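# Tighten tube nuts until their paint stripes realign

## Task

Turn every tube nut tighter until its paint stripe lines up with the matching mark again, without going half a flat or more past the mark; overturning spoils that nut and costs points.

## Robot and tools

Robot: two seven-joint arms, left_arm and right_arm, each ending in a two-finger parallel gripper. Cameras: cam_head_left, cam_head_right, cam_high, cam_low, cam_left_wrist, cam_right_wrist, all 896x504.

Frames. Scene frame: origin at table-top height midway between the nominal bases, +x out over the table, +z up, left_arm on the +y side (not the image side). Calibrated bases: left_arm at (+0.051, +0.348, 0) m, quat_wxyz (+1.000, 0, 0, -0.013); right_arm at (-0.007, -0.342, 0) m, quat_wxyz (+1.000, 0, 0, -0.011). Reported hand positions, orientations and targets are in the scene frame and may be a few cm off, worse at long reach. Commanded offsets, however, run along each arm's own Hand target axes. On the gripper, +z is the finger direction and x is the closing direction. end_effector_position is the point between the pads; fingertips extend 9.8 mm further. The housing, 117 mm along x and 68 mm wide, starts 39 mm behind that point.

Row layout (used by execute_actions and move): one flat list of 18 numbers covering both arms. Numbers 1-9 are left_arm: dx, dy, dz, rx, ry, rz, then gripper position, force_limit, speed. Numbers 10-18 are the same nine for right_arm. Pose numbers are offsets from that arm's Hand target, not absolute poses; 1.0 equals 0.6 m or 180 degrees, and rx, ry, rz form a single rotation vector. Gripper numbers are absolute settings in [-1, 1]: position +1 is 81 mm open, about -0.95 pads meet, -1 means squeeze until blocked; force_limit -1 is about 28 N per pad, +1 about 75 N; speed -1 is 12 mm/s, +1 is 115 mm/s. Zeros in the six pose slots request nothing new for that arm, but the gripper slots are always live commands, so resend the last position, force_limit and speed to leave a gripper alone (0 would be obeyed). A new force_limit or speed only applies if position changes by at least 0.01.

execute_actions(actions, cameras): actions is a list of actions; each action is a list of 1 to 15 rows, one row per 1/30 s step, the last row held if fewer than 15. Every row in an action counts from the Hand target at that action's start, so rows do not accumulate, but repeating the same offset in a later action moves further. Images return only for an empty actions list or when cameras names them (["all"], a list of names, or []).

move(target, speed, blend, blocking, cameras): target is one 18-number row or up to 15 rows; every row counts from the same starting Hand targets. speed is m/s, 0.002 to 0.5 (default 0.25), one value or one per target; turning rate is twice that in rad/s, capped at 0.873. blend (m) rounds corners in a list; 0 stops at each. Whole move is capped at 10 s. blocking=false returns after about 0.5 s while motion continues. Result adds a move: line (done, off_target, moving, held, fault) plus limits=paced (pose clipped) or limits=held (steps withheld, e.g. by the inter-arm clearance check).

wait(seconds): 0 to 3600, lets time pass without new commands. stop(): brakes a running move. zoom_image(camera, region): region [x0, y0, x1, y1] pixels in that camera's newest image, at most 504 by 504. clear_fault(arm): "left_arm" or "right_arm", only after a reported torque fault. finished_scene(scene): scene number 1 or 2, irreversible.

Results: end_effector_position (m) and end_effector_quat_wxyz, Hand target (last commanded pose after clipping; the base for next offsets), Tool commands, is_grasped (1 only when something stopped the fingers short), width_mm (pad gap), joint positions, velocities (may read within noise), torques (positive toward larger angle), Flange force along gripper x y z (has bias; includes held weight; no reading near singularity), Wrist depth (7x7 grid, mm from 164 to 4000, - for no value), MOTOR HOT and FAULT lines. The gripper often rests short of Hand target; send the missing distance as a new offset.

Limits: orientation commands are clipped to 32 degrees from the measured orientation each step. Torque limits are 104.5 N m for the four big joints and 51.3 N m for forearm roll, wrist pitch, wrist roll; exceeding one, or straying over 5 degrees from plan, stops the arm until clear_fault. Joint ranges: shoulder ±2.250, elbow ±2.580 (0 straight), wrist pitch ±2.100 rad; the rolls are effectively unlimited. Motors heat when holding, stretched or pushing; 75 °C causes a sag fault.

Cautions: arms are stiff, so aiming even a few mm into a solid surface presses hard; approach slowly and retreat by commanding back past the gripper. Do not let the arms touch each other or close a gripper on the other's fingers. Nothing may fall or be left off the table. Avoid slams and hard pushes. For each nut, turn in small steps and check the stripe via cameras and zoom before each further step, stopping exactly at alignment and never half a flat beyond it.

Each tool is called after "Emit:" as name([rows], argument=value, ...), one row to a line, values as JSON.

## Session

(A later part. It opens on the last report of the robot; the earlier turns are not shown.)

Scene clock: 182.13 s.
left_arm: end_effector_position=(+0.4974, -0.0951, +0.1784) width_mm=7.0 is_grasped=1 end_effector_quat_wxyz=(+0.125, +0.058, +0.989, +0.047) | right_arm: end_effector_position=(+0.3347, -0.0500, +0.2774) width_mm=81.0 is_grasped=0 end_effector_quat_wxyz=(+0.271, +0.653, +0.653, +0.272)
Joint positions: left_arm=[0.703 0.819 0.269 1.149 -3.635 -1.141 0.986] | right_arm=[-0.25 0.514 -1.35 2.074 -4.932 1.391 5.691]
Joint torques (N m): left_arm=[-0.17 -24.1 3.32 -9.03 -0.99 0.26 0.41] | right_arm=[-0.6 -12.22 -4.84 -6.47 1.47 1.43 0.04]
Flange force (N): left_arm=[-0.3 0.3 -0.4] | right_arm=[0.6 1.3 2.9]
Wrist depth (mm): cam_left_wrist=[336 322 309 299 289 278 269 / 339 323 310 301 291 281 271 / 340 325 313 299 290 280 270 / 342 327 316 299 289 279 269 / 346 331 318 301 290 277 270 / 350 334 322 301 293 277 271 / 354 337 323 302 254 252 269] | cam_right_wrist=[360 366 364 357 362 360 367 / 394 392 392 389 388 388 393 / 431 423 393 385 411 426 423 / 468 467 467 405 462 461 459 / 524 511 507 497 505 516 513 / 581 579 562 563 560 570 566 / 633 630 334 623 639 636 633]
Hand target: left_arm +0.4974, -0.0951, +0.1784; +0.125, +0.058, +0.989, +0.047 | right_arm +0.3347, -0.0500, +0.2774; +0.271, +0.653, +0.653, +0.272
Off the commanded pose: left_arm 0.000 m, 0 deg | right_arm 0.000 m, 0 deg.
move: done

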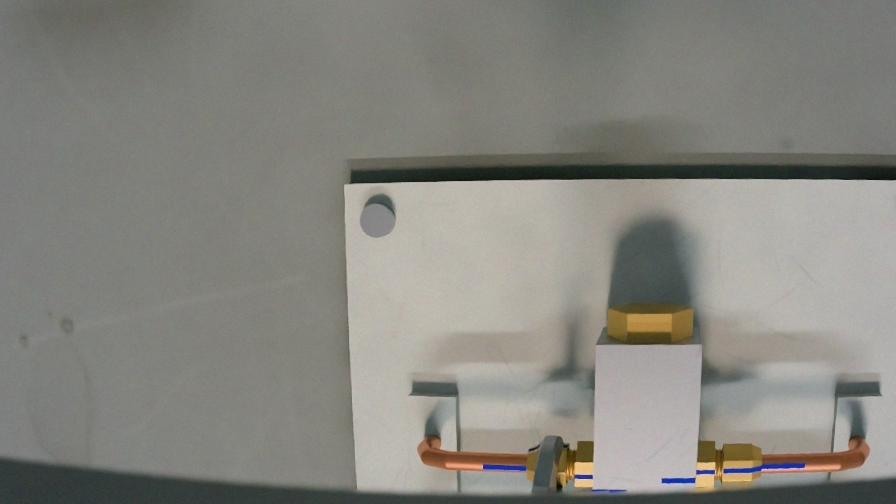

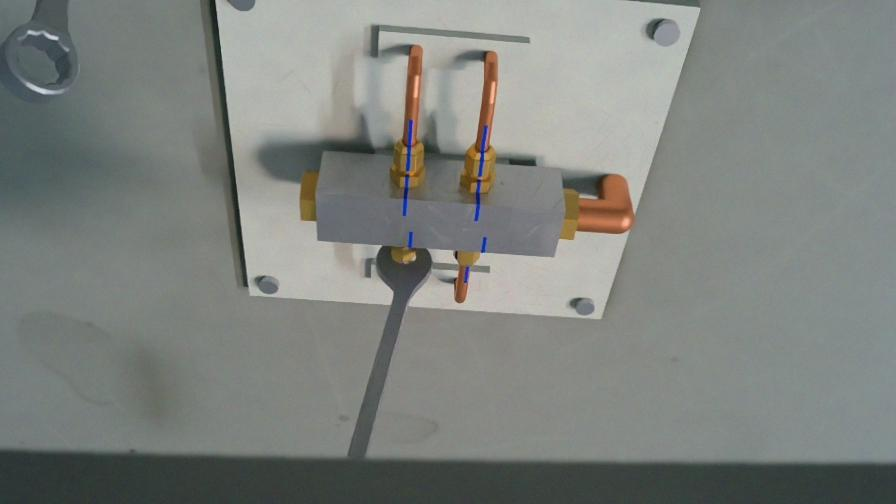

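Emit:
move(target=[0.0018,-0.0015,0.0071,0,0,0,-1,1,-0.3,0,0,0,0,0,0,1,1,1], speed=0.03, cameras=["cam_left_wrist","cam_right_wrist"])

Emit:
zoom_image(camera="cam_right_wrist", region=[365, 225, 445, 305])

Emit:
zoom_image(camera="cam_left_wrist", region=[480, 390, 580, 490])

Scene clock: 183.07 s.
left_arm: end_effector_position=(+0.4973, -0.0955, +0.1739) width_mm=7.0 is_grasped=1 end_effector_quat_wxyz=(+0.125, +0.058, +0.989, +0.047) | right_arm: end_effector_position=(+0.3347, -0.0500, +0.2774) width_mm=81.0 is_grasped=0 end_effector_quat_wxyz=(+0.271, +0.653, +0.653, +0.272)
Joint positions: left_arm=[0.704 0.824 0.267 1.154 -3.637 -1.132 0.99] | right_arm=[-0.25 0.514 -1.35 2.074 -4.932 1.391 5.691]
Joint torques (N m): left_arm=[-0.25 -24.16 3.26 -8.97 -1 0.3 0.41] | right_arm=[-0.57 -12.25 -4.8 -6.44 1.46 1.42 0.06]
Flange force (N): left_arm=[-0.5 -0.1 -0.5] | right_arm=[0.8 1.2 2.9]
Wrist depth (mm): cam_left_wrist=[329 316 304 295 284 274 264 / 334 318 307 297 286 276 266 / 335 320 310 297 285 276 266 / 338 322 312 294 284 275 265 / 341 324 314 296 286 273 266 / 345 330 315 296 288 273 268 / 348 333 318 298 249 247 264] | cam_right_wrist=[360 366 364 357 361 361 367 / 394 392 390 390 388 387 394 / 431 424 395 385 410 425 423 / 469 467 466 406 461 462 460 / 523 513 510 497 508 515 513 / 580 577 562 560 560 570 569 / 633 614 313 622 638 635 630]
Hand target: left_arm +0.4973, -0.0955, +0.1739; +0.125, +0.058, +0.989, +0.047 | right_arm +0.3347, -0.0500, +0.2774; +0.271, +0.653, +0.653, +0.272
Off the commanded pose: left_arm 0.000 m, 0 deg | right_arm 0.000 m, 0 deg.
move: done

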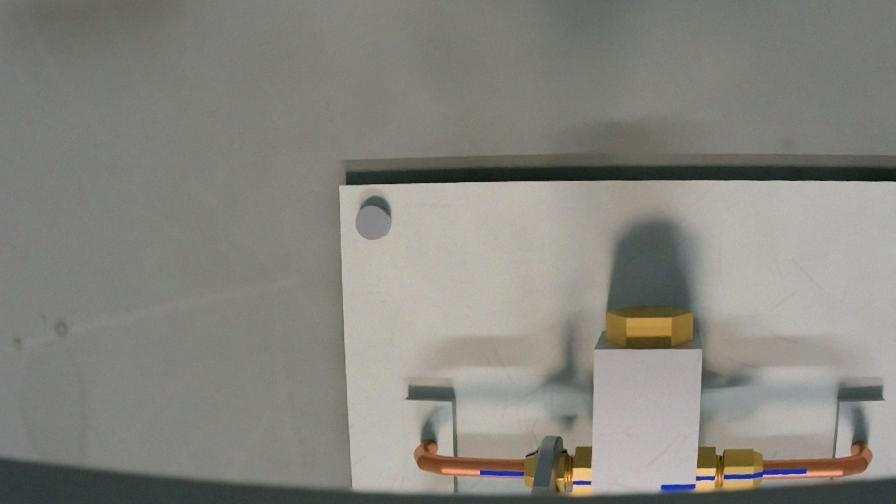

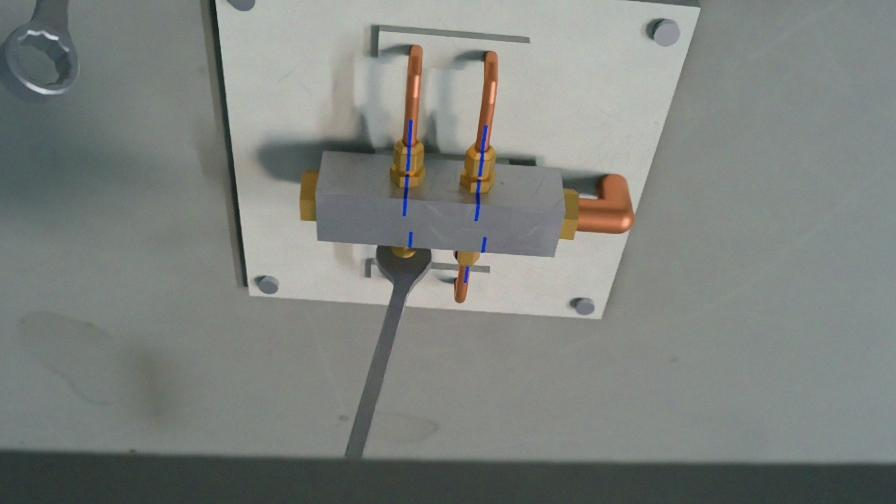

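Scaled by 6.300 from the camera's image (finer frame: 1280x720).

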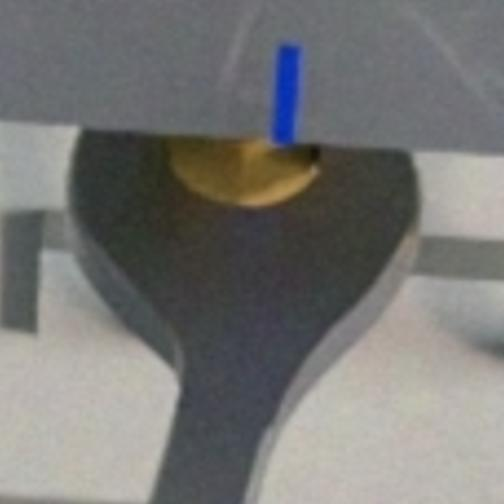

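Scaled by 5.040 from the camera's image (finer frame: 1280x720).

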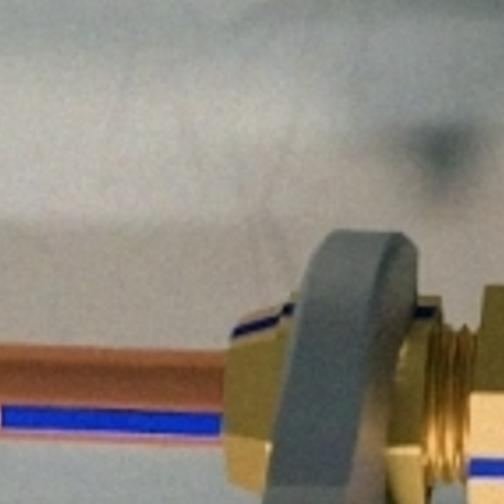

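Emit:
move([
  [0.00018,0.02043,0.00071,0.02694,0,-0.00672,-1,1,-0.3,0,0,0,0,0,0,1,1,1],
  [0.00079,0.0407,0.00317,0.05389,0,-0.01344,-1,1,-0.3,0,0,0,0,0,0,1,1,1],
  [0.00183,0.06067,0.00732,0.08083,0,-0.02017,-1,1,-0.3,0,0,0,0,0,0,1,1,1],
  [0.00328,0.08018,0.01314,0.10778,0,-0.02689,-1,1,-0.3,0,0,0,0,0,0,1,1,1],
], speed=0.1, blend=0.002, cameras=["cam_left_wrist","cam_right_wrist"])

Emit:
zoom_image(camera="cam_left_wrist", region=[480, 370, 620, 490])

Scene clock: 186.43 s.
left_arm: end_effector_position=(+0.5023, -0.0471, +0.1711) width_mm=7.0 is_grasped=1 end_effector_quat_wxyz=(+0.115, +0.036, +0.985, -0.125) | right_arm: end_effector_position=(+0.3347, -0.0500, +0.2774) width_mm=81.0 is_grasped=0 end_effector_quat_wxyz=(+0.271, +0.653, +0.653, +0.272)
Joint positions: left_arm=[0.357 0.655 0.425 1.574 -3.469 -0.639 0.842] | right_arm=[-0.25 0.514 -1.35 2.074 -4.932 1.391 5.691]
Joint torques (N m): left_arm=[-1.3 -18.28 3.53 -8.08 -0.36 1.52 0.54] | right_arm=[-0.55 -12.26 -4.81 -6.46 1.47 1.42 0.08]
Flange force (N): left_arm=[0.7 -2.8 -4.1] | right_arm=[0.9 1.0 2.9]
Wrist depth (mm): cam_left_wrist=[398 378 362 350 337 325 313 / 386 367 353 341 329 318 306 / 375 359 345 334 322 311 300 / 367 350 336 318 309 298 288 / 358 341 329 311 300 289 282 / 349 332 321 305 295 254 276 / 338 326 315 295 259 249 266] | cam_right_wrist=[360 365 363 357 362 361 367 / 394 393 391 389 388 388 392 / 431 421 394 385 409 425 424 / 469 468 458 406 461 462 460 / 523 512 509 504 506 516 514 / 581 578 562 557 557 569 567 / 633 646 643 319 606 621 631]
Hand target: left_arm +0.5023, -0.0471, +0.1710; +0.115, +0.036, +0.985, -0.125 | right_arm +0.3347, -0.0500, +0.2774; +0.271, +0.653, +0.653, +0.272
Off the commanded pose: left_arm 0.000 m, 0 deg | right_arm 0.000 m, 0 deg.
move: done

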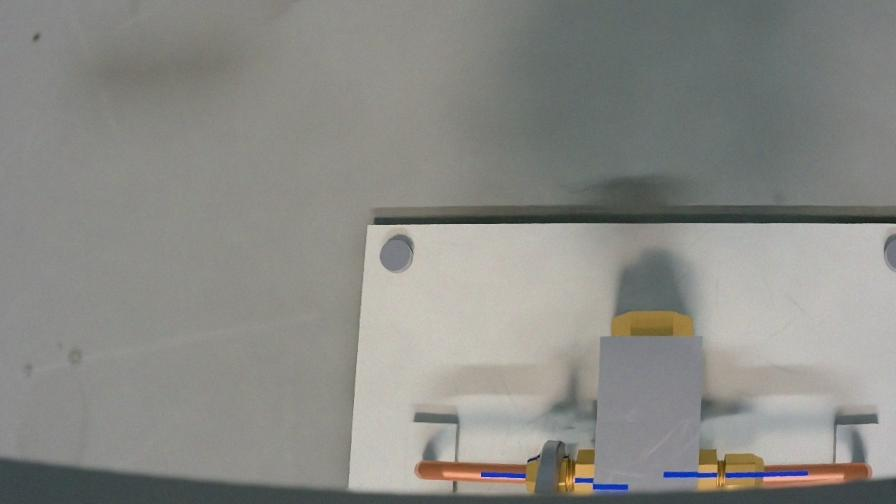

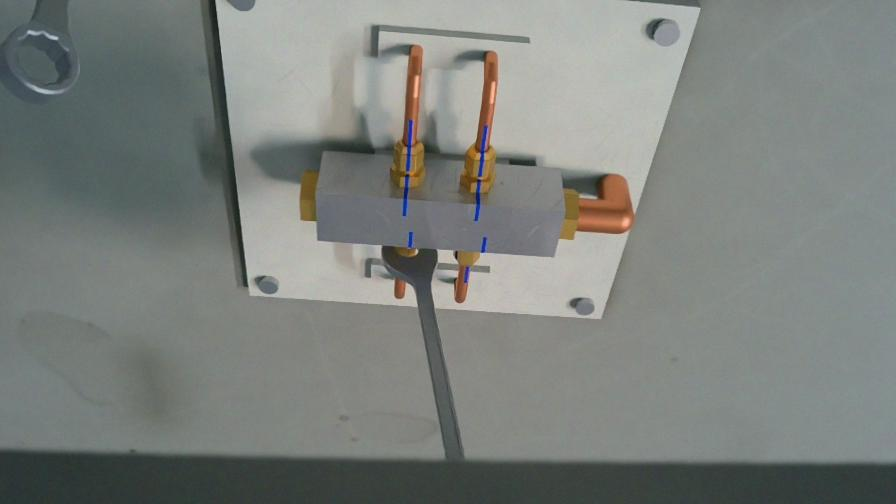

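Scaled by 3.600 from the camera's image (finer frame: 1280x720).

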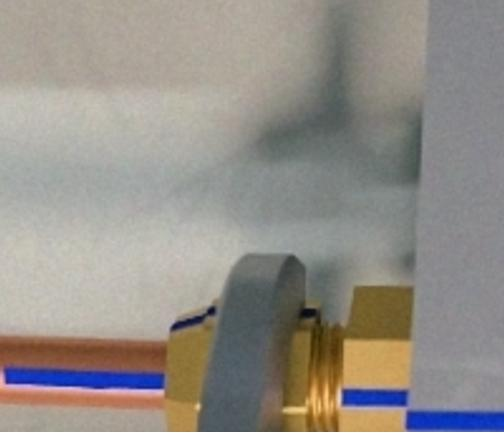

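Emit:
move([
  [0.00018,0.02043,0.00071,0.02694,0,-0.00672,-1,1,-0.3,0,0,0,0,0,0,1,1,1],
  [0.00079,0.0407,0.00317,0.05389,0,-0.01344,-1,1,-0.3,0,0,0,0,0,0,1,1,1],
  [0.00183,0.06067,0.00732,0.08083,0,-0.02017,-1,1,-0.3,0,0,0,0,0,0,1,1,1],
  [0.00328,0.08018,0.01314,0.10778,0,-0.02689,-1,1,-0.3,0,0,0,0,0,0,1,1,1],
], speed=0.12, blend=0.002, cameras=["cam_left_wrist","cam_right_wrist","cam_head_left"])

Emit:
zoom_image(camera="cam_left_wrist", region=[480, 370, 620, 490])

Emit:
zoom_image(camera="cam_right_wrist", region=[340, 200, 520, 380])

Scene clock: 188.87 s.
left_arm: end_effector_position=(+0.5070, -0.0025, +0.1517) width_mm=7.0 is_grasped=1 end_effector_quat_wxyz=(+0.102, +0.014, +0.950, -0.294) | right_arm: end_effector_position=(+0.3347, -0.0500, +0.2774) width_mm=81.0 is_grasped=0 end_effector_quat_wxyz=(+0.271, +0.653, +0.653, +0.272)
Joint positions: left_arm=[-0.154 0.755 0.796 1.859 -3.331 -0.252 0.536] | right_arm=[-0.25 0.514 -1.35 2.074 -4.932 1.391 5.691]
Joint torques (N m): left_arm=[-0.8 -7.62 1.87 -3.86 -0.07 1.27 0.88] | right_arm=[-0.57 -12.24 -4.83 -6.45 1.48 1.44 0.07]
Flange force (N): left_arm=[0.8 -12.4 -21.2] | right_arm=[0.8 1.2 2.9]
Wrist depth (mm): cam_left_wrist=[519 482 459 439 422 406 395 / 473 446 426 409 394 380 368 / 434 412 397 383 370 359 344 / 404 387 375 361 351 338 326 / 379 365 351 335 325 313 303 / 356 344 333 316 304 264 288 / 335 325 314 298 255 250 271] | cam_right_wrist=[360 366 364 357 363 362 366 / 393 393 391 390 388 389 393 / 433 423 394 385 410 426 424 / 469 468 457 409 463 461 460 / 523 511 509 499 507 516 512 / 580 578 562 559 557 543 552 / 636 647 643 624 325 264 262]
Hand target: left_arm +0.5070, -0.0025, +0.1517; +0.102, +0.014, +0.950, -0.294 | right_arm +0.3347, -0.0500, +0.2774; +0.271, +0.653, +0.653, +0.272
Off the commanded pose: left_arm 0.000 m, 0 deg | right_arm 0.000 m, 0 deg.
move: done
Images, in order (width x height): cam_head_left 896x504, cam_left_wrist 896x504, cam_right_wrist 896x504.

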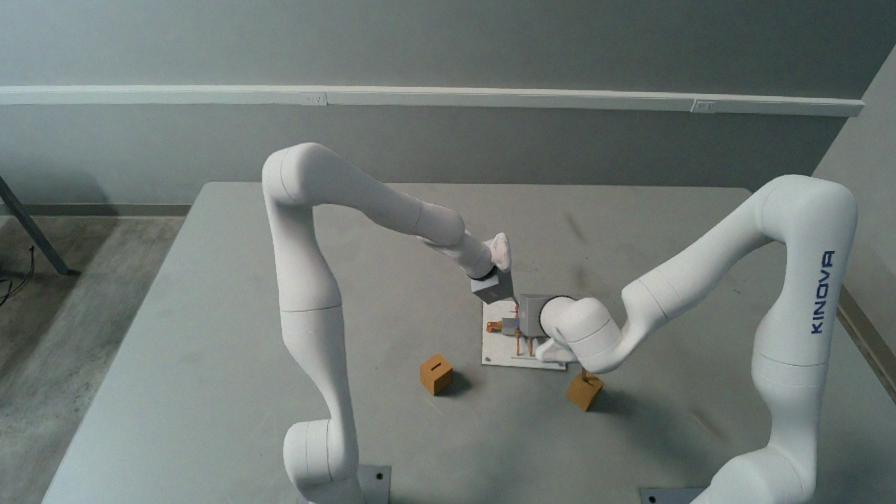

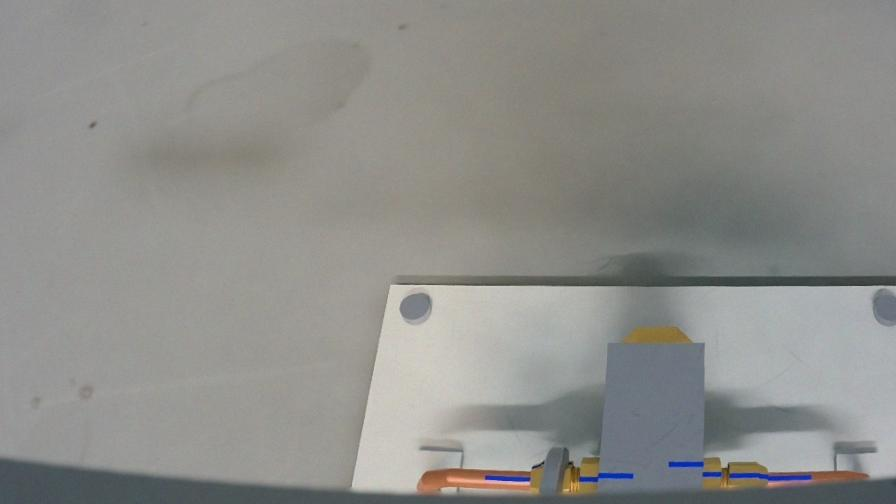

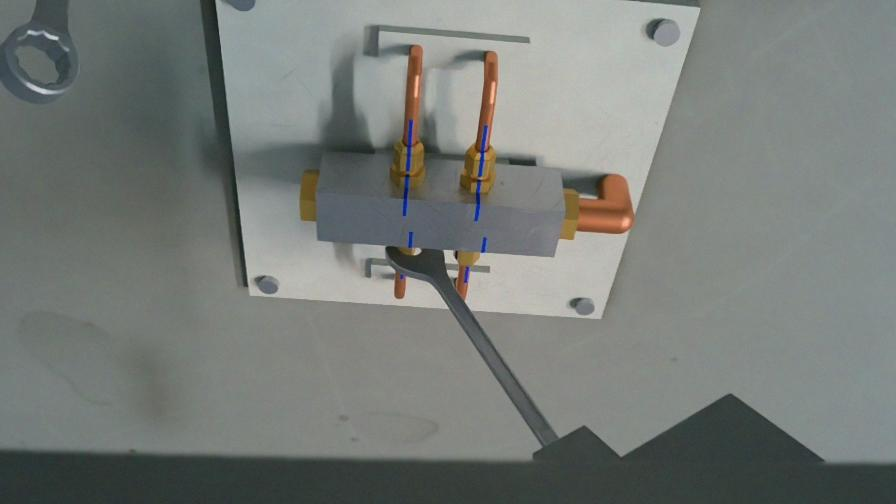

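Scaled by 3.600 from the camera's image (finer frame: 1280x720).

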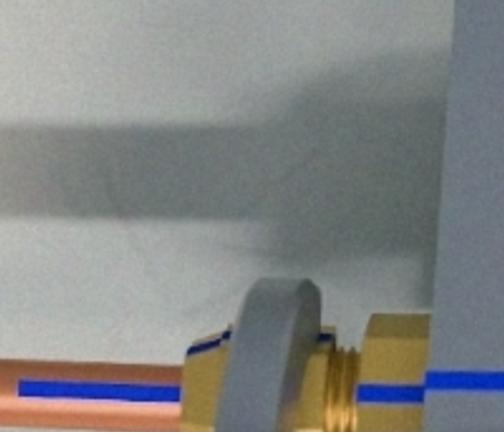

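Scaled by 2.800 from the camera's image (finer frame: 1280x720).

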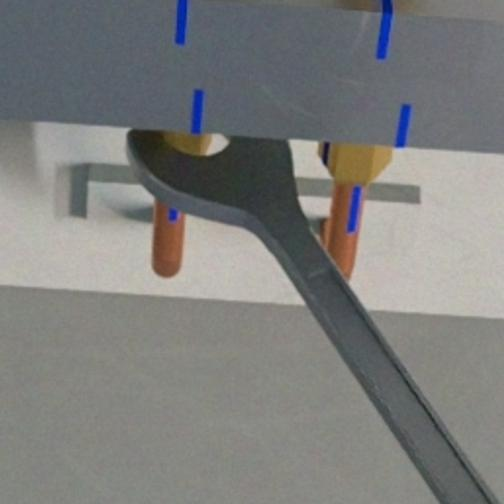

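Emit:
move([
  [-0.00017,0.02043,-0.0007,0.02694,0,-0.00672,-1,1,-0.3,0,0,0,0,0,0,1,1,1],
  [0.00037,0.04075,0.00147,0.05389,0,-0.01344,-1,1,-0.3,0,0,0,0,0,0,1,1,1],
  [0.00133,0.06077,0.00535,0.08083,0,-0.02017,-1,1,-0.3,0,0,0,0,0,0,1,1,1],
], speed=0.12, blend=0.002, cameras=["cam_left_wrist","cam_right_wrist"])

Emit:
zoom_image(camera="cam_left_wrist", region=[480, 370, 620, 490])

Emit:
zoom_image(camera="cam_right_wrist", region=[365, 225, 505, 325])

Scene clock: 191.13 s.
left_arm: end_effector_position=(+0.5099, +0.0258, +0.1287) width_mm=7.0 is_grasped=1 end_effector_quat_wxyz=(+0.090, -0.003, +0.905, -0.415) | right_arm: end_effector_position=(+0.3347, -0.0500, +0.2774) width_mm=81.0 is_grasped=0 end_effector_quat_wxyz=(+0.271, +0.653, +0.653, +0.272)
Joint positions: left_arm=[-0.467 1.048 1.038 1.969 -3.398 -0.091 0.357] | right_arm=[-0.25 0.514 -1.35 2.074 -4.932 1.391 5.691]
Joint torques (N m): left_arm=[-3.44 -9.45 -0.18 -4.8 0.14 1.46 1.11] | right_arm=[-0.58 -12.22 -4.83 -6.51 1.48 1.45 0.06]
Flange force (N): left_arm=[4.3 -20.1 -15.6] | right_arm=[0.5 1.2 2.9]
Wrist depth (mm): cam_left_wrist=[724 663 601 578 556 542 522 / 599 565 527 508 488 469 461 / 522 487 465 447 434 422 408 / 455 432 416 404 393 380 368 / 405 391 384 373 359 347 338 / 369 356 353 338 320 276 303 / 335 329 320 308 258 250 279] | cam_right_wrist=[361 366 364 357 361 361 367 / 394 392 391 389 389 387 393 / 431 422 395 386 410 424 423 / 469 468 458 408 462 461 460 / 524 511 508 509 504 505 501 / 579 578 562 560 558 342 284 / 632 647 643 641 623 283 262]
Hand target: left_arm +0.5099, +0.0258, +0.1287; +0.090, -0.003, +0.905, -0.415 | right_arm +0.3347, -0.0500, +0.2774; +0.271, +0.653, +0.653, +0.272
Off the commanded pose: left_arm 0.000 m, 0 deg | right_arm 0.000 m, 0 deg.
move: done

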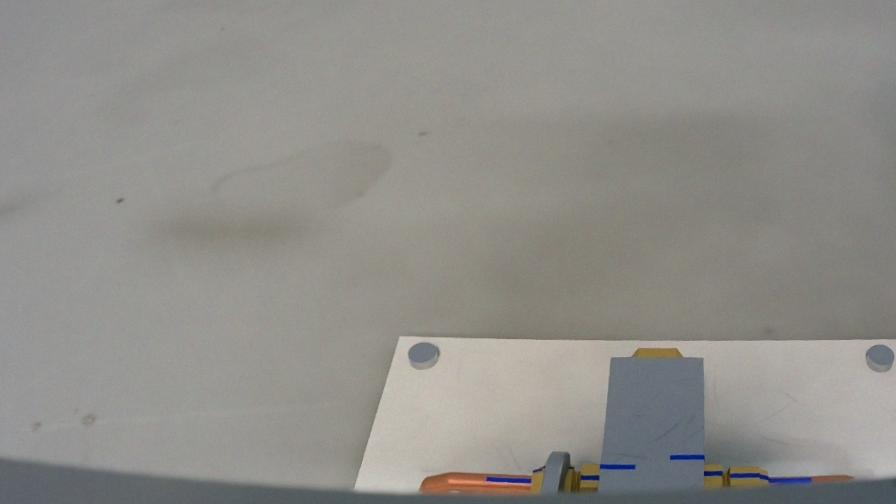

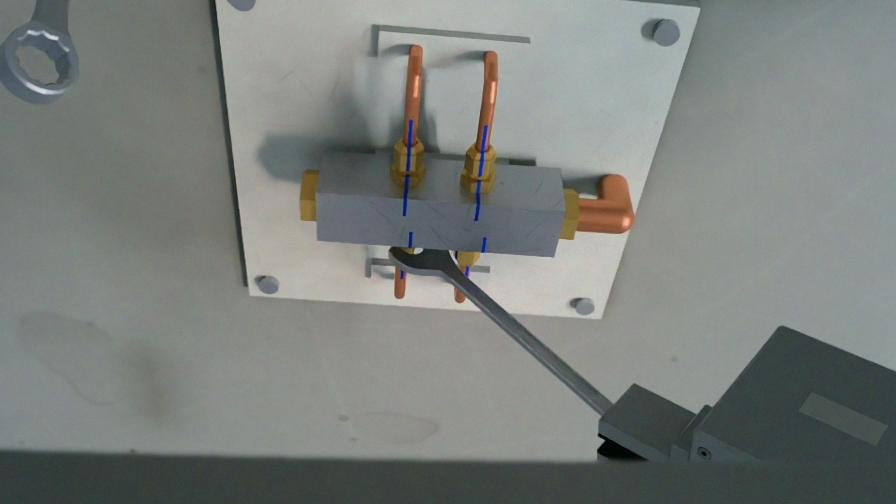

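Scaled by 3.600 from the camera's image (finer frame: 1280x720).

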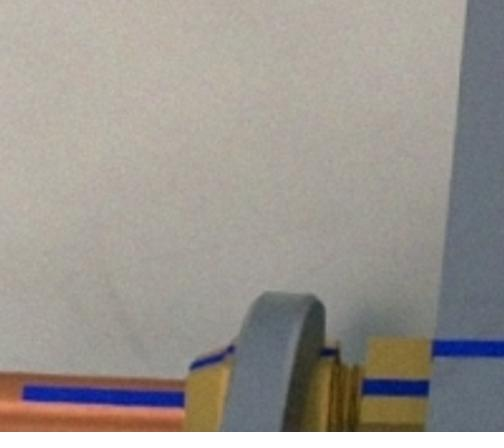

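Scaled by 3.600 from the camera's image (finer frame: 1280x720).

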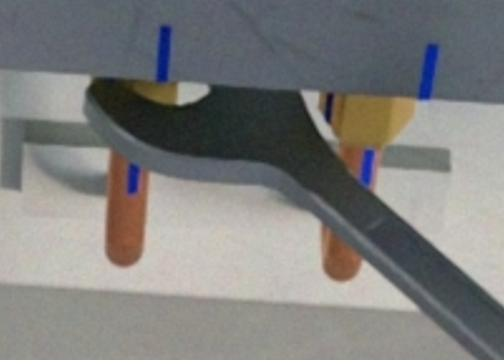

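Emit:
move(target=[-0.0002,-0.01225,-0.0008,-0.01617,0,0.00403,-1,1,-0.3,0,0,0,0,0,0,1,1,1], speed=0.06)

Emit:
move(target=[-0.0063,0.0058,-0.0252,0,0,0,-1,1,-0.3,0,0,0,0,0,0,1,1,1], speed=0.04, cameras=["cam_left_wrist","cam_right_wrist"])

Emit:
zoom_image(camera="cam_right_wrist", region=[365, 225, 505, 325])

Scene clock: 193.27 s.
left_arm: end_effector_position=(+0.5095, +0.0213, +0.1345) width_mm=7.0 is_grasped=1 end_effector_quat_wxyz=(+0.092, +0.000, +0.916, -0.391) | right_arm: end_effector_position=(+0.3347, -0.0500, +0.2774) width_mm=81.0 is_grasped=0 end_effector_quat_wxyz=(+0.271, +0.653, +0.653, +0.272)
Joint positions: left_arm=[-0.417 0.978 1.002 1.956 -3.376 -0.114 0.39] | right_arm=[-0.25 0.514 -1.35 2.074 -4.932 1.391 5.691]
Joint torques (N m): left_arm=[0.63 -16.66 12.36 -4.66 0.33 2.18 0.57] | right_arm=[-0.56 -12.19 -4.75 -6.43 1.49 1.44 0.06]
Flange force (N): left_arm=[0.3 3.1 3.8] | right_arm=[0.6 1.3 2.6]
Wrist depth (mm): cam_left_wrist=[655 604 562 537 515 505 488 / 565 526 499 477 464 446 434 / 497 465 445 433 417 404 391 / 440 420 406 394 382 370 356 / 397 383 373 358 350 339 329 / 364 353 348 333 314 273 299 / 335 327 318 303 259 251 277] | cam_right_wrist=[362 366 363 358 362 362 367 / 392 392 391 389 387 389 393 / 431 422 394 384 411 426 424 / 469 467 459 408 462 461 460 / 523 512 510 507 506 506 503 / 579 578 562 559 542 342 284 / 632 646 644 638 605 276 261]
Hand target: left_arm +0.5095, +0.0213, +0.1345; +0.092, +0.000, +0.916, -0.391 | right_arm +0.3347, -0.0500, +0.2774; +0.271, +0.653, +0.653, +0.272
Off the commanded pose: left_arm 0.000 m, 0 deg | right_arm 0.000 m, 0 deg.
move: done

Scene clock: 193.97 s.
left_arm: end_effector_position=(+0.5109, +0.0348, +0.1429) width_mm=7.0 is_grasped=1 end_effector_quat_wxyz=(+0.092, +0.000, +0.916, -0.391) | right_arm: end_effector_position=(+0.3347, -0.0500, +0.2774) width_mm=81.0 is_grasped=0 end_effector_quat_wxyz=(+0.271, +0.653, +0.653, +0.272)
Joint positions: left_arm=[-0.464 0.969 1.031 1.96 -3.378 -0.147 0.381] | right_arm=[-0.25 0.514 -1.35 2.074 -4.932 1.391 5.691]
Joint torques (N m): left_arm=[-1.5 -15.43 7.74 -3.7 -0.25 0.84 0.29] | right_arm=[-0.59 -12.26 -4.79 -6.46 1.49 1.43 0.09]
Flange force (N): left_arm=[-0.1 -4.2 3.1] | right_arm=[0.7 1.2 2.9]
Wrist depth (mm): cam_left_wrist=[684 624 580 555 533 521 505 / 581 548 516 494 479 461 452 / 517 479 461 444 431 419 406 / 456 434 419 409 395 382 369 / 412 397 389 368 356 343 339 / 377 365 360 342 329 286 309 / 346 337 330 312 274 265 284] | cam_right_wrist=[361 365 364 357 362 361 366 / 393 392 390 388 388 388 393 / 432 422 394 384 411 426 423 / 467 468 457 403 462 461 461 / 526 513 510 508 504 515 513 / 579 578 563 559 556 556 290 / 631 646 644 642 621 326 265]
Hand target: left_arm +0.5109, +0.0349, +0.1429; +0.092, +0.000, +0.916, -0.391 | right_arm +0.3347, -0.0500, +0.2774; +0.271, +0.653, +0.653, +0.272
Off the commanded pose: left_arm 0.000 m, 0 deg | right_arm 0.000 m, 0 deg.
move: done

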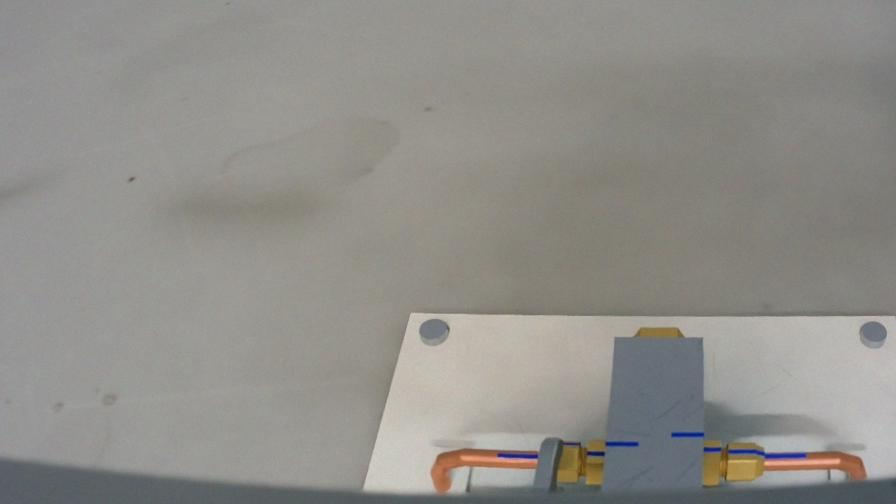

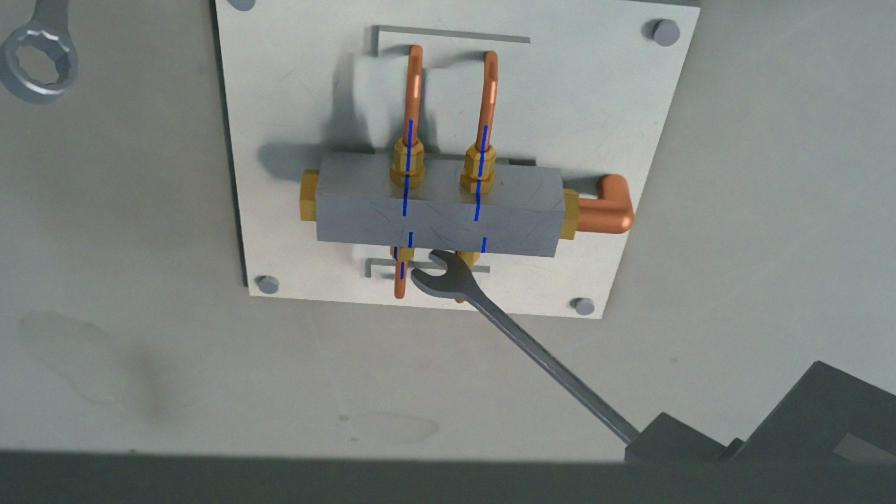

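Scaled by 3.600 from the camera's image (finer frame: 1280x720).

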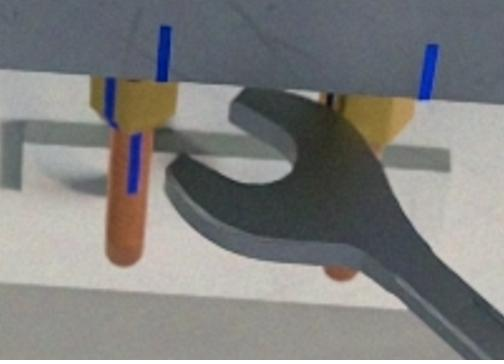

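Emit:
move(target=[-0.0112,-0.0478,-0.0451,0,0,0,-1,1,-0.3,0,0,0,0,0,0,1,1,1], speed=0.1, cameras=["cam_left_wrist","cam_right_wrist"])

Emit:
zoom_image(camera="cam_right_wrist", region=[370, 225, 430, 305])

Emit:
zoom_image(camera="cam_left_wrist", region=[500, 390, 620, 490])

Scene clock: 195.40 s.
left_arm: end_effector_position=(+0.5108, +0.0349, +0.1829) width_mm=7.0 is_grasped=1 end_effector_quat_wxyz=(+0.092, +0.000, +0.916, -0.391) | right_arm: end_effector_position=(+0.3347, -0.0500, +0.2774) width_mm=81.0 is_grasped=0 end_effector_quat_wxyz=(+0.271, +0.653, +0.653, +0.272)
Joint positions: left_arm=[-0.498 0.898 1.096 1.936 -3.343 -0.233 0.409] | right_arm=[-0.25 0.514 -1.35 2.074 -4.932 1.391 5.691]
Joint torques (N m): left_arm=[-0.23 -14.94 9.95 -5.27 0.22 1.7 0.43] | right_arm=[-0.58 -12.22 -4.79 -6.45 1.48 1.44 0.07]
Flange force (N): left_arm=[-0.8 -0.7 2.9] | right_arm=[0.7 1.3 2.8]
Wrist depth (mm): cam_left_wrist=[790 727 668 640 612 597 574 / 663 631 589 563 545 530 517 / 591 565 532 512 494 478 466 / 530 505 484 470 456 439 424 / 474 462 447 435 422 403 390 / 431 420 412 396 383 366 356 / 396 387 380 365 352 330 330] | cam_right_wrist=[360 365 363 357 361 361 366 / 393 393 391 388 388 388 394 / 430 421 393 384 410 424 423 / 469 468 459 430 462 460 460 / 523 511 511 486 507 515 514 / 580 580 560 575 555 569 567 / 633 647 646 642 621 619 601]
Hand target: left_arm +0.5108, +0.0349, +0.1829; +0.092, +0.000, +0.916, -0.391 | right_arm +0.3347, -0.0500, +0.2774; +0.271, +0.653, +0.653, +0.272
Off the commanded pose: left_arm 0.000 m, 0 deg | right_arm 0.000 m, 0 deg.
move: done

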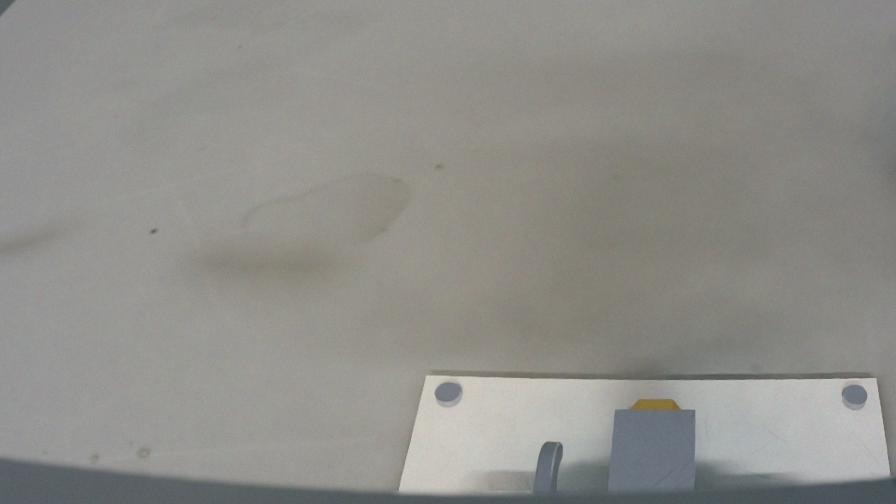

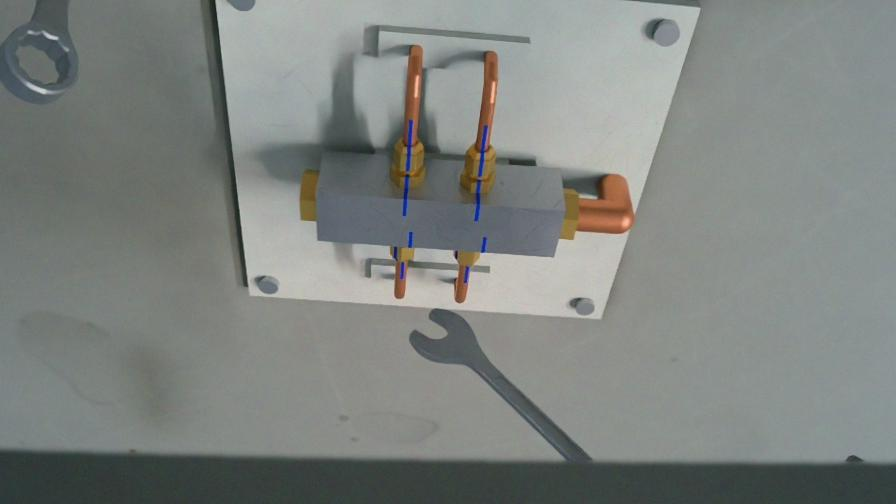

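Scaled by 6.300 from the camera's image (finer frame: 1280x720).

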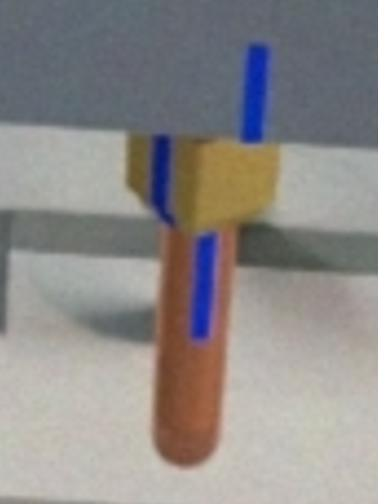

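Scaled by 4.200 from the camera's image (finer frame: 1280x720).

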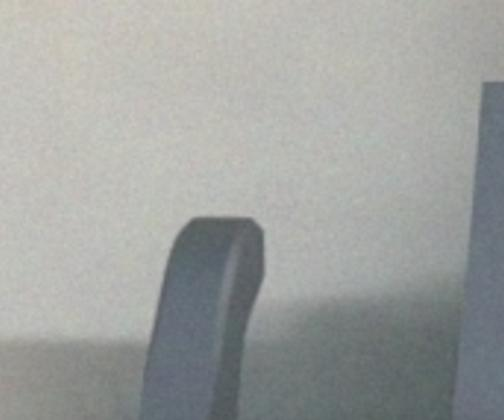

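Emit:
move([
  [0.0072,-0.1498,0.0285,-0.1606,0,0.0401,-1,1,-0.3,0,0,0,0,0,0,1,1,1],
  [0.0372,-0.2018,0.1498,-0.3217,0,0.0803,-1,1,-0.3,0,0,0,0,0,0,1,1,1],
], speed=0.2, blend=0.01, cameras=["cam_left_wrist","cam_right_wrist"])

Emit:
zoom_image(camera="cam_right_wrist", region=[370, 235, 460, 345])

Emit:
zoom_image(camera="cam_left_wrist", region=[480, 350, 620, 490])

Scene clock: 200.93 s.
left_arm: end_effector_position=(+0.4953, -0.1151, +0.2051) width_mm=7.0 is_grasped=1 end_effector_quat_wxyz=(+0.127, +0.066, +0.983, +0.114) | right_arm: end_effector_position=(+0.3347, -0.0500, +0.2774) width_mm=81.0 is_grasped=0 end_effector_quat_wxyz=(+0.271, +0.653, +0.653, +0.272)
Joint positions: left_arm=[0.757 0.927 0.378 0.883 -3.788 -1.444 0.999] | right_arm=[-0.25 0.514 -1.35 2.074 -4.932 1.391 5.691]
Joint torques (N m): left_arm=[-0.29 -25.59 3.42 -8.71 -1.37 -0.14 0.41] | right_arm=[-0.58 -12.27 -4.79 -6.45 1.49 1.43 0.06]
Flange force (N): left_arm=[-1.4 -0.8 -1.0] | right_arm=[0.7 1.3 2.8]
Wrist depth (mm): cam_left_wrist=[347 334 322 311 301 290 280 / 355 340 327 317 306 296 285 / 363 347 334 317 307 297 287 / 372 354 340 323 311 300 290 / 380 362 348 329 317 301 294 / 387 370 352 329 300 283 295 / 398 378 362 337 293 290 302] | cam_right_wrist=[361 365 364 358 362 361 367 / 393 391 390 389 388 388 392 / 431 422 394 385 412 424 422 / 469 467 459 429 462 462 459 / 525 513 510 486 505 514 513 / 579 578 562 560 559 569 567 / 634 644 626 639 638 636 631]
Hand target: left_arm +0.4953, -0.1151, +0.2051; +0.127, +0.066, +0.983, +0.114 | right_arm +0.3347, -0.0500, +0.2774; +0.271, +0.653, +0.653, +0.272
Off the commanded pose: left_arm 0.000 m, 0 deg | right_arm 0.000 m, 0 deg.
move: done

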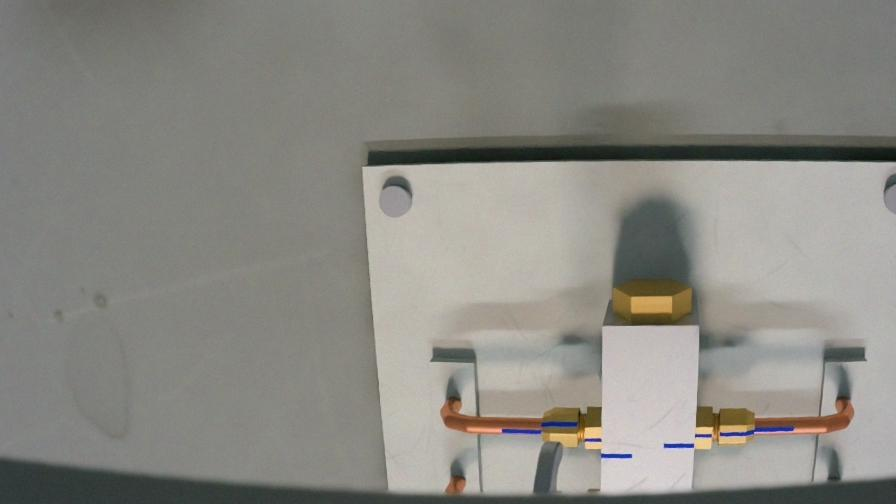

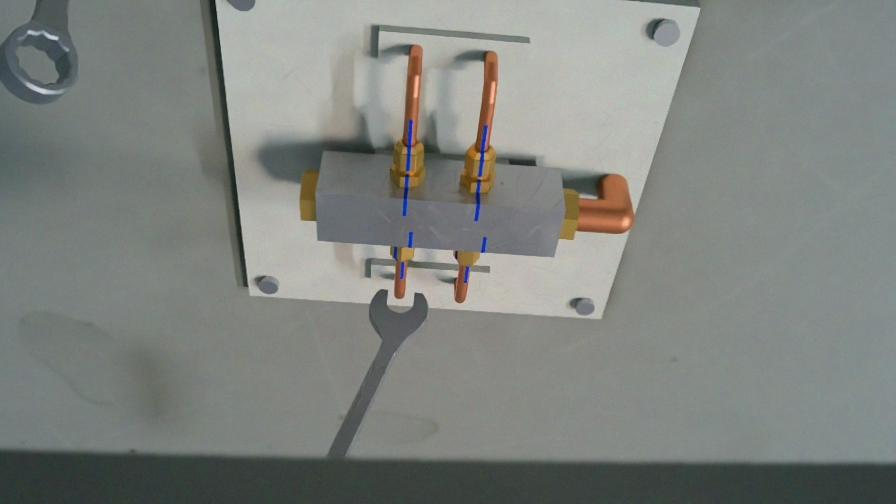

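Scaled by 4.582 from the camera's image (finer frame: 1280x720).

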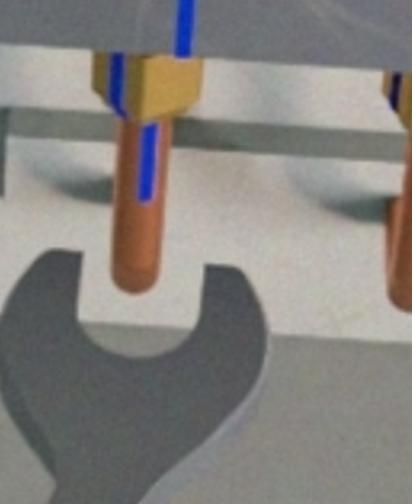

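Scaled by 3.600 from the camera's image (finer frame: 1280x720).

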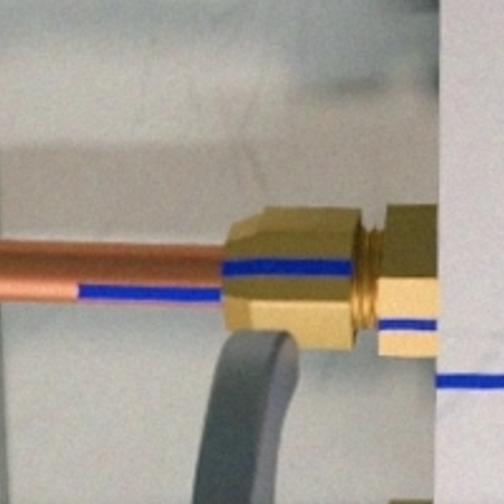

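Emit:
move(target=[0.0086,0.002,0.0344,0.01617,0,-0.00403,-1,1,-0.3,0,0,0,0,0,0,1,1,1], speed=0.05, cameras=["cam_left_wrist","cam_right_wrist"])

Emit:
zoom_image(camera="cam_right_wrist", region=[365, 225, 445, 305])

Emit:
zoom_image(camera="cam_left_wrist", region=[480, 370, 620, 490])

Scene clock: 203.20 s.
left_arm: end_effector_position=(+0.4960, -0.1089, +0.1847) width_mm=7.0 is_grasped=1 end_effector_quat_wxyz=(+0.126, +0.063, +0.986, +0.088) | right_arm: end_effector_position=(+0.3347, -0.0500, +0.2774) width_mm=81.0 is_grasped=0 end_effector_quat_wxyz=(+0.271, +0.653, +0.653, +0.272)
Joint positions: left_arm=[0.713 0.898 0.388 1.006 -3.774 -1.318 1.036] | right_arm=[-0.25 0.514 -1.35 2.074 -4.932 1.391 5.691]
Joint torques (N m): left_arm=[-0.25 -25.02 3.7 -8.71 -1.17 -0.1 0.41] | right_arm=[-0.58 -12.26 -4.81 -6.49 1.51 1.41 0.06]
Flange force (N): left_arm=[-0.8 -0.3 -0.5] | right_arm=[0.7 1.2 2.8]
Wrist depth (mm): cam_left_wrist=[331 318 306 296 286 276 266 / 337 321 311 300 289 280 270 / 343 326 316 301 290 281 270 / 348 331 319 301 291 282 271 / 355 337 323 307 295 282 275 / 361 344 330 306 300 256 277 / 368 350 334 312 263 261 278] | cam_right_wrist=[360 367 363 357 362 362 367 / 393 391 391 390 388 387 393 / 430 422 393 385 410 425 423 / 468 468 458 400 463 461 459 / 524 512 510 505 507 514 514 / 577 580 561 561 559 570 565 / 633 630 607 640 638 633 634]
Hand target: left_arm +0.4960, -0.1089, +0.1847; +0.126, +0.063, +0.986, +0.088 | right_arm +0.3347, -0.0500, +0.2774; +0.271, +0.653, +0.653, +0.272
Off the commanded pose: left_arm 0.000 m, 0 deg | right_arm 0.000 m, 0 deg.
move: done

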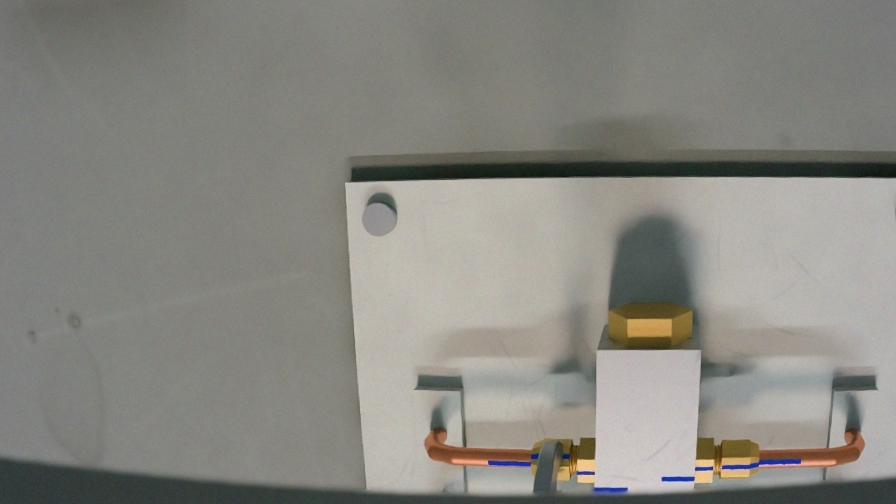

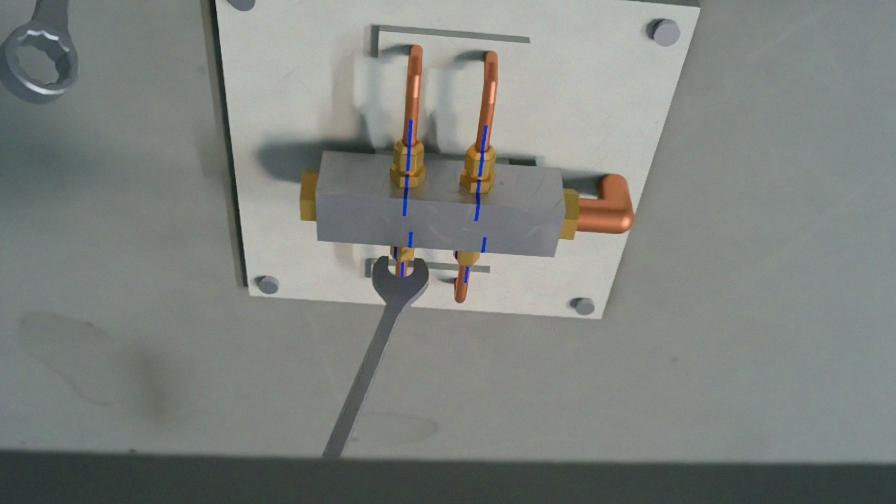

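Scaled by 6.300 from the camera's image (finer frame: 1280x720).

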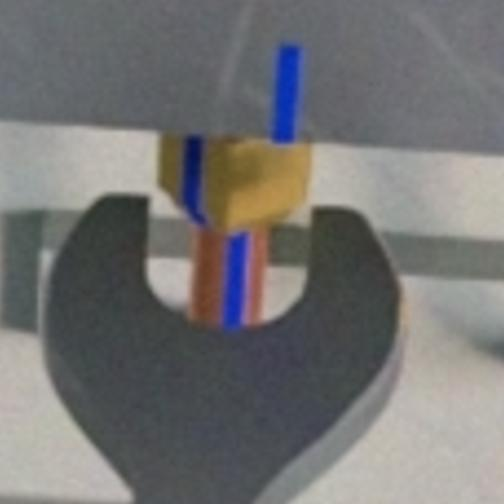

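Scaled by 3.600 from the camera's image (finer frame: 1280x720).

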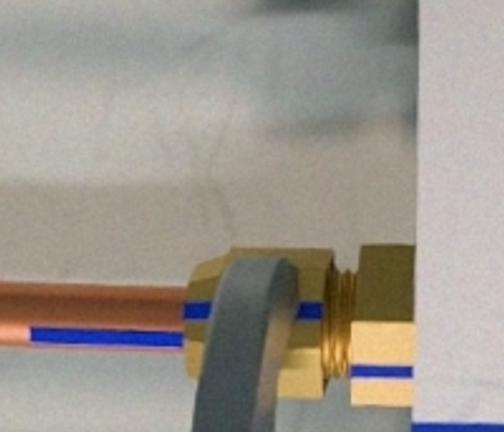

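Emit:
move(target=[0.0032,0.0016,0.0128,0.0054,0,-0.00134,-1,1,-0.3,0,0,0,0,0,0,1,1,1], speed=0.04, cameras=["cam_right_wrist"])

Emit:
zoom_image(camera="cam_right_wrist", region=[365, 225, 445, 305])

Scene clock: 204.50 s.
left_arm: end_effector_position=(+0.4962, -0.1065, +0.1771) width_mm=7.0 is_grasped=1 end_effector_quat_wxyz=(+0.126, +0.062, +0.987, +0.079) | right_arm: end_effector_position=(+0.3347, -0.0500, +0.2774) width_mm=81.0 is_grasped=0 end_effector_quat_wxyz=(+0.271, +0.653, +0.653, +0.272)
Joint positions: left_arm=[0.698 0.89 0.391 1.046 -3.771 -1.274 1.047] | right_arm=[-0.25 0.514 -1.35 2.074 -4.932 1.391 5.691]
Joint torques (N m): left_arm=[-0.21 -24.87 3.72 -8.74 -1.15 0 0.43] | right_arm=[-0.54 -12.25 -4.78 -6.46 1.49 1.43 0.07]
Flange force (N): left_arm=[-0.7 0.0 -0.5] | right_arm=[0.8 1.1 2.8]
Wrist depth (mm): cam_left_wrist=[324 312 300 292 280 270 261 / 330 315 303 294 283 273 265 / 333 319 308 295 285 274 265 / 338 323 313 294 285 275 265 / 344 328 316 299 288 274 267 / 351 333 320 300 292 275 270 / 355 341 325 303 255 252 269] | cam_right_wrist=[360 365 364 357 362 362 367 / 394 392 390 389 388 387 392 / 430 422 393 384 409 424 424 / 470 467 457 404 461 460 460 / 524 511 508 508 505 516 513 / 579 577 559 559 557 568 567 / 633 612 313 638 638 634 633]
Hand target: left_arm +0.4962, -0.1065, +0.1771; +0.126, +0.062, +0.987, +0.079 | right_arm +0.3347, -0.0500, +0.2774; +0.271, +0.653, +0.653, +0.272
Off the commanded pose: left_arm 0.000 m, 0 deg | right_arm 0.000 m, 0 deg.
move: done

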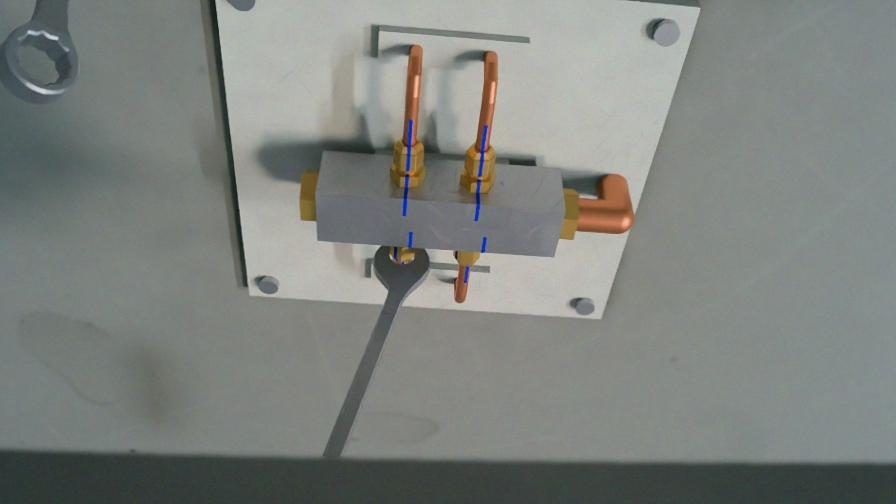

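Scaled by 6.300 from the camera's image (finer frame: 1280x720).

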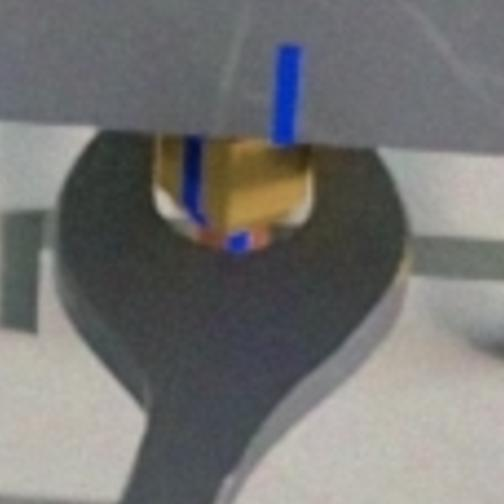

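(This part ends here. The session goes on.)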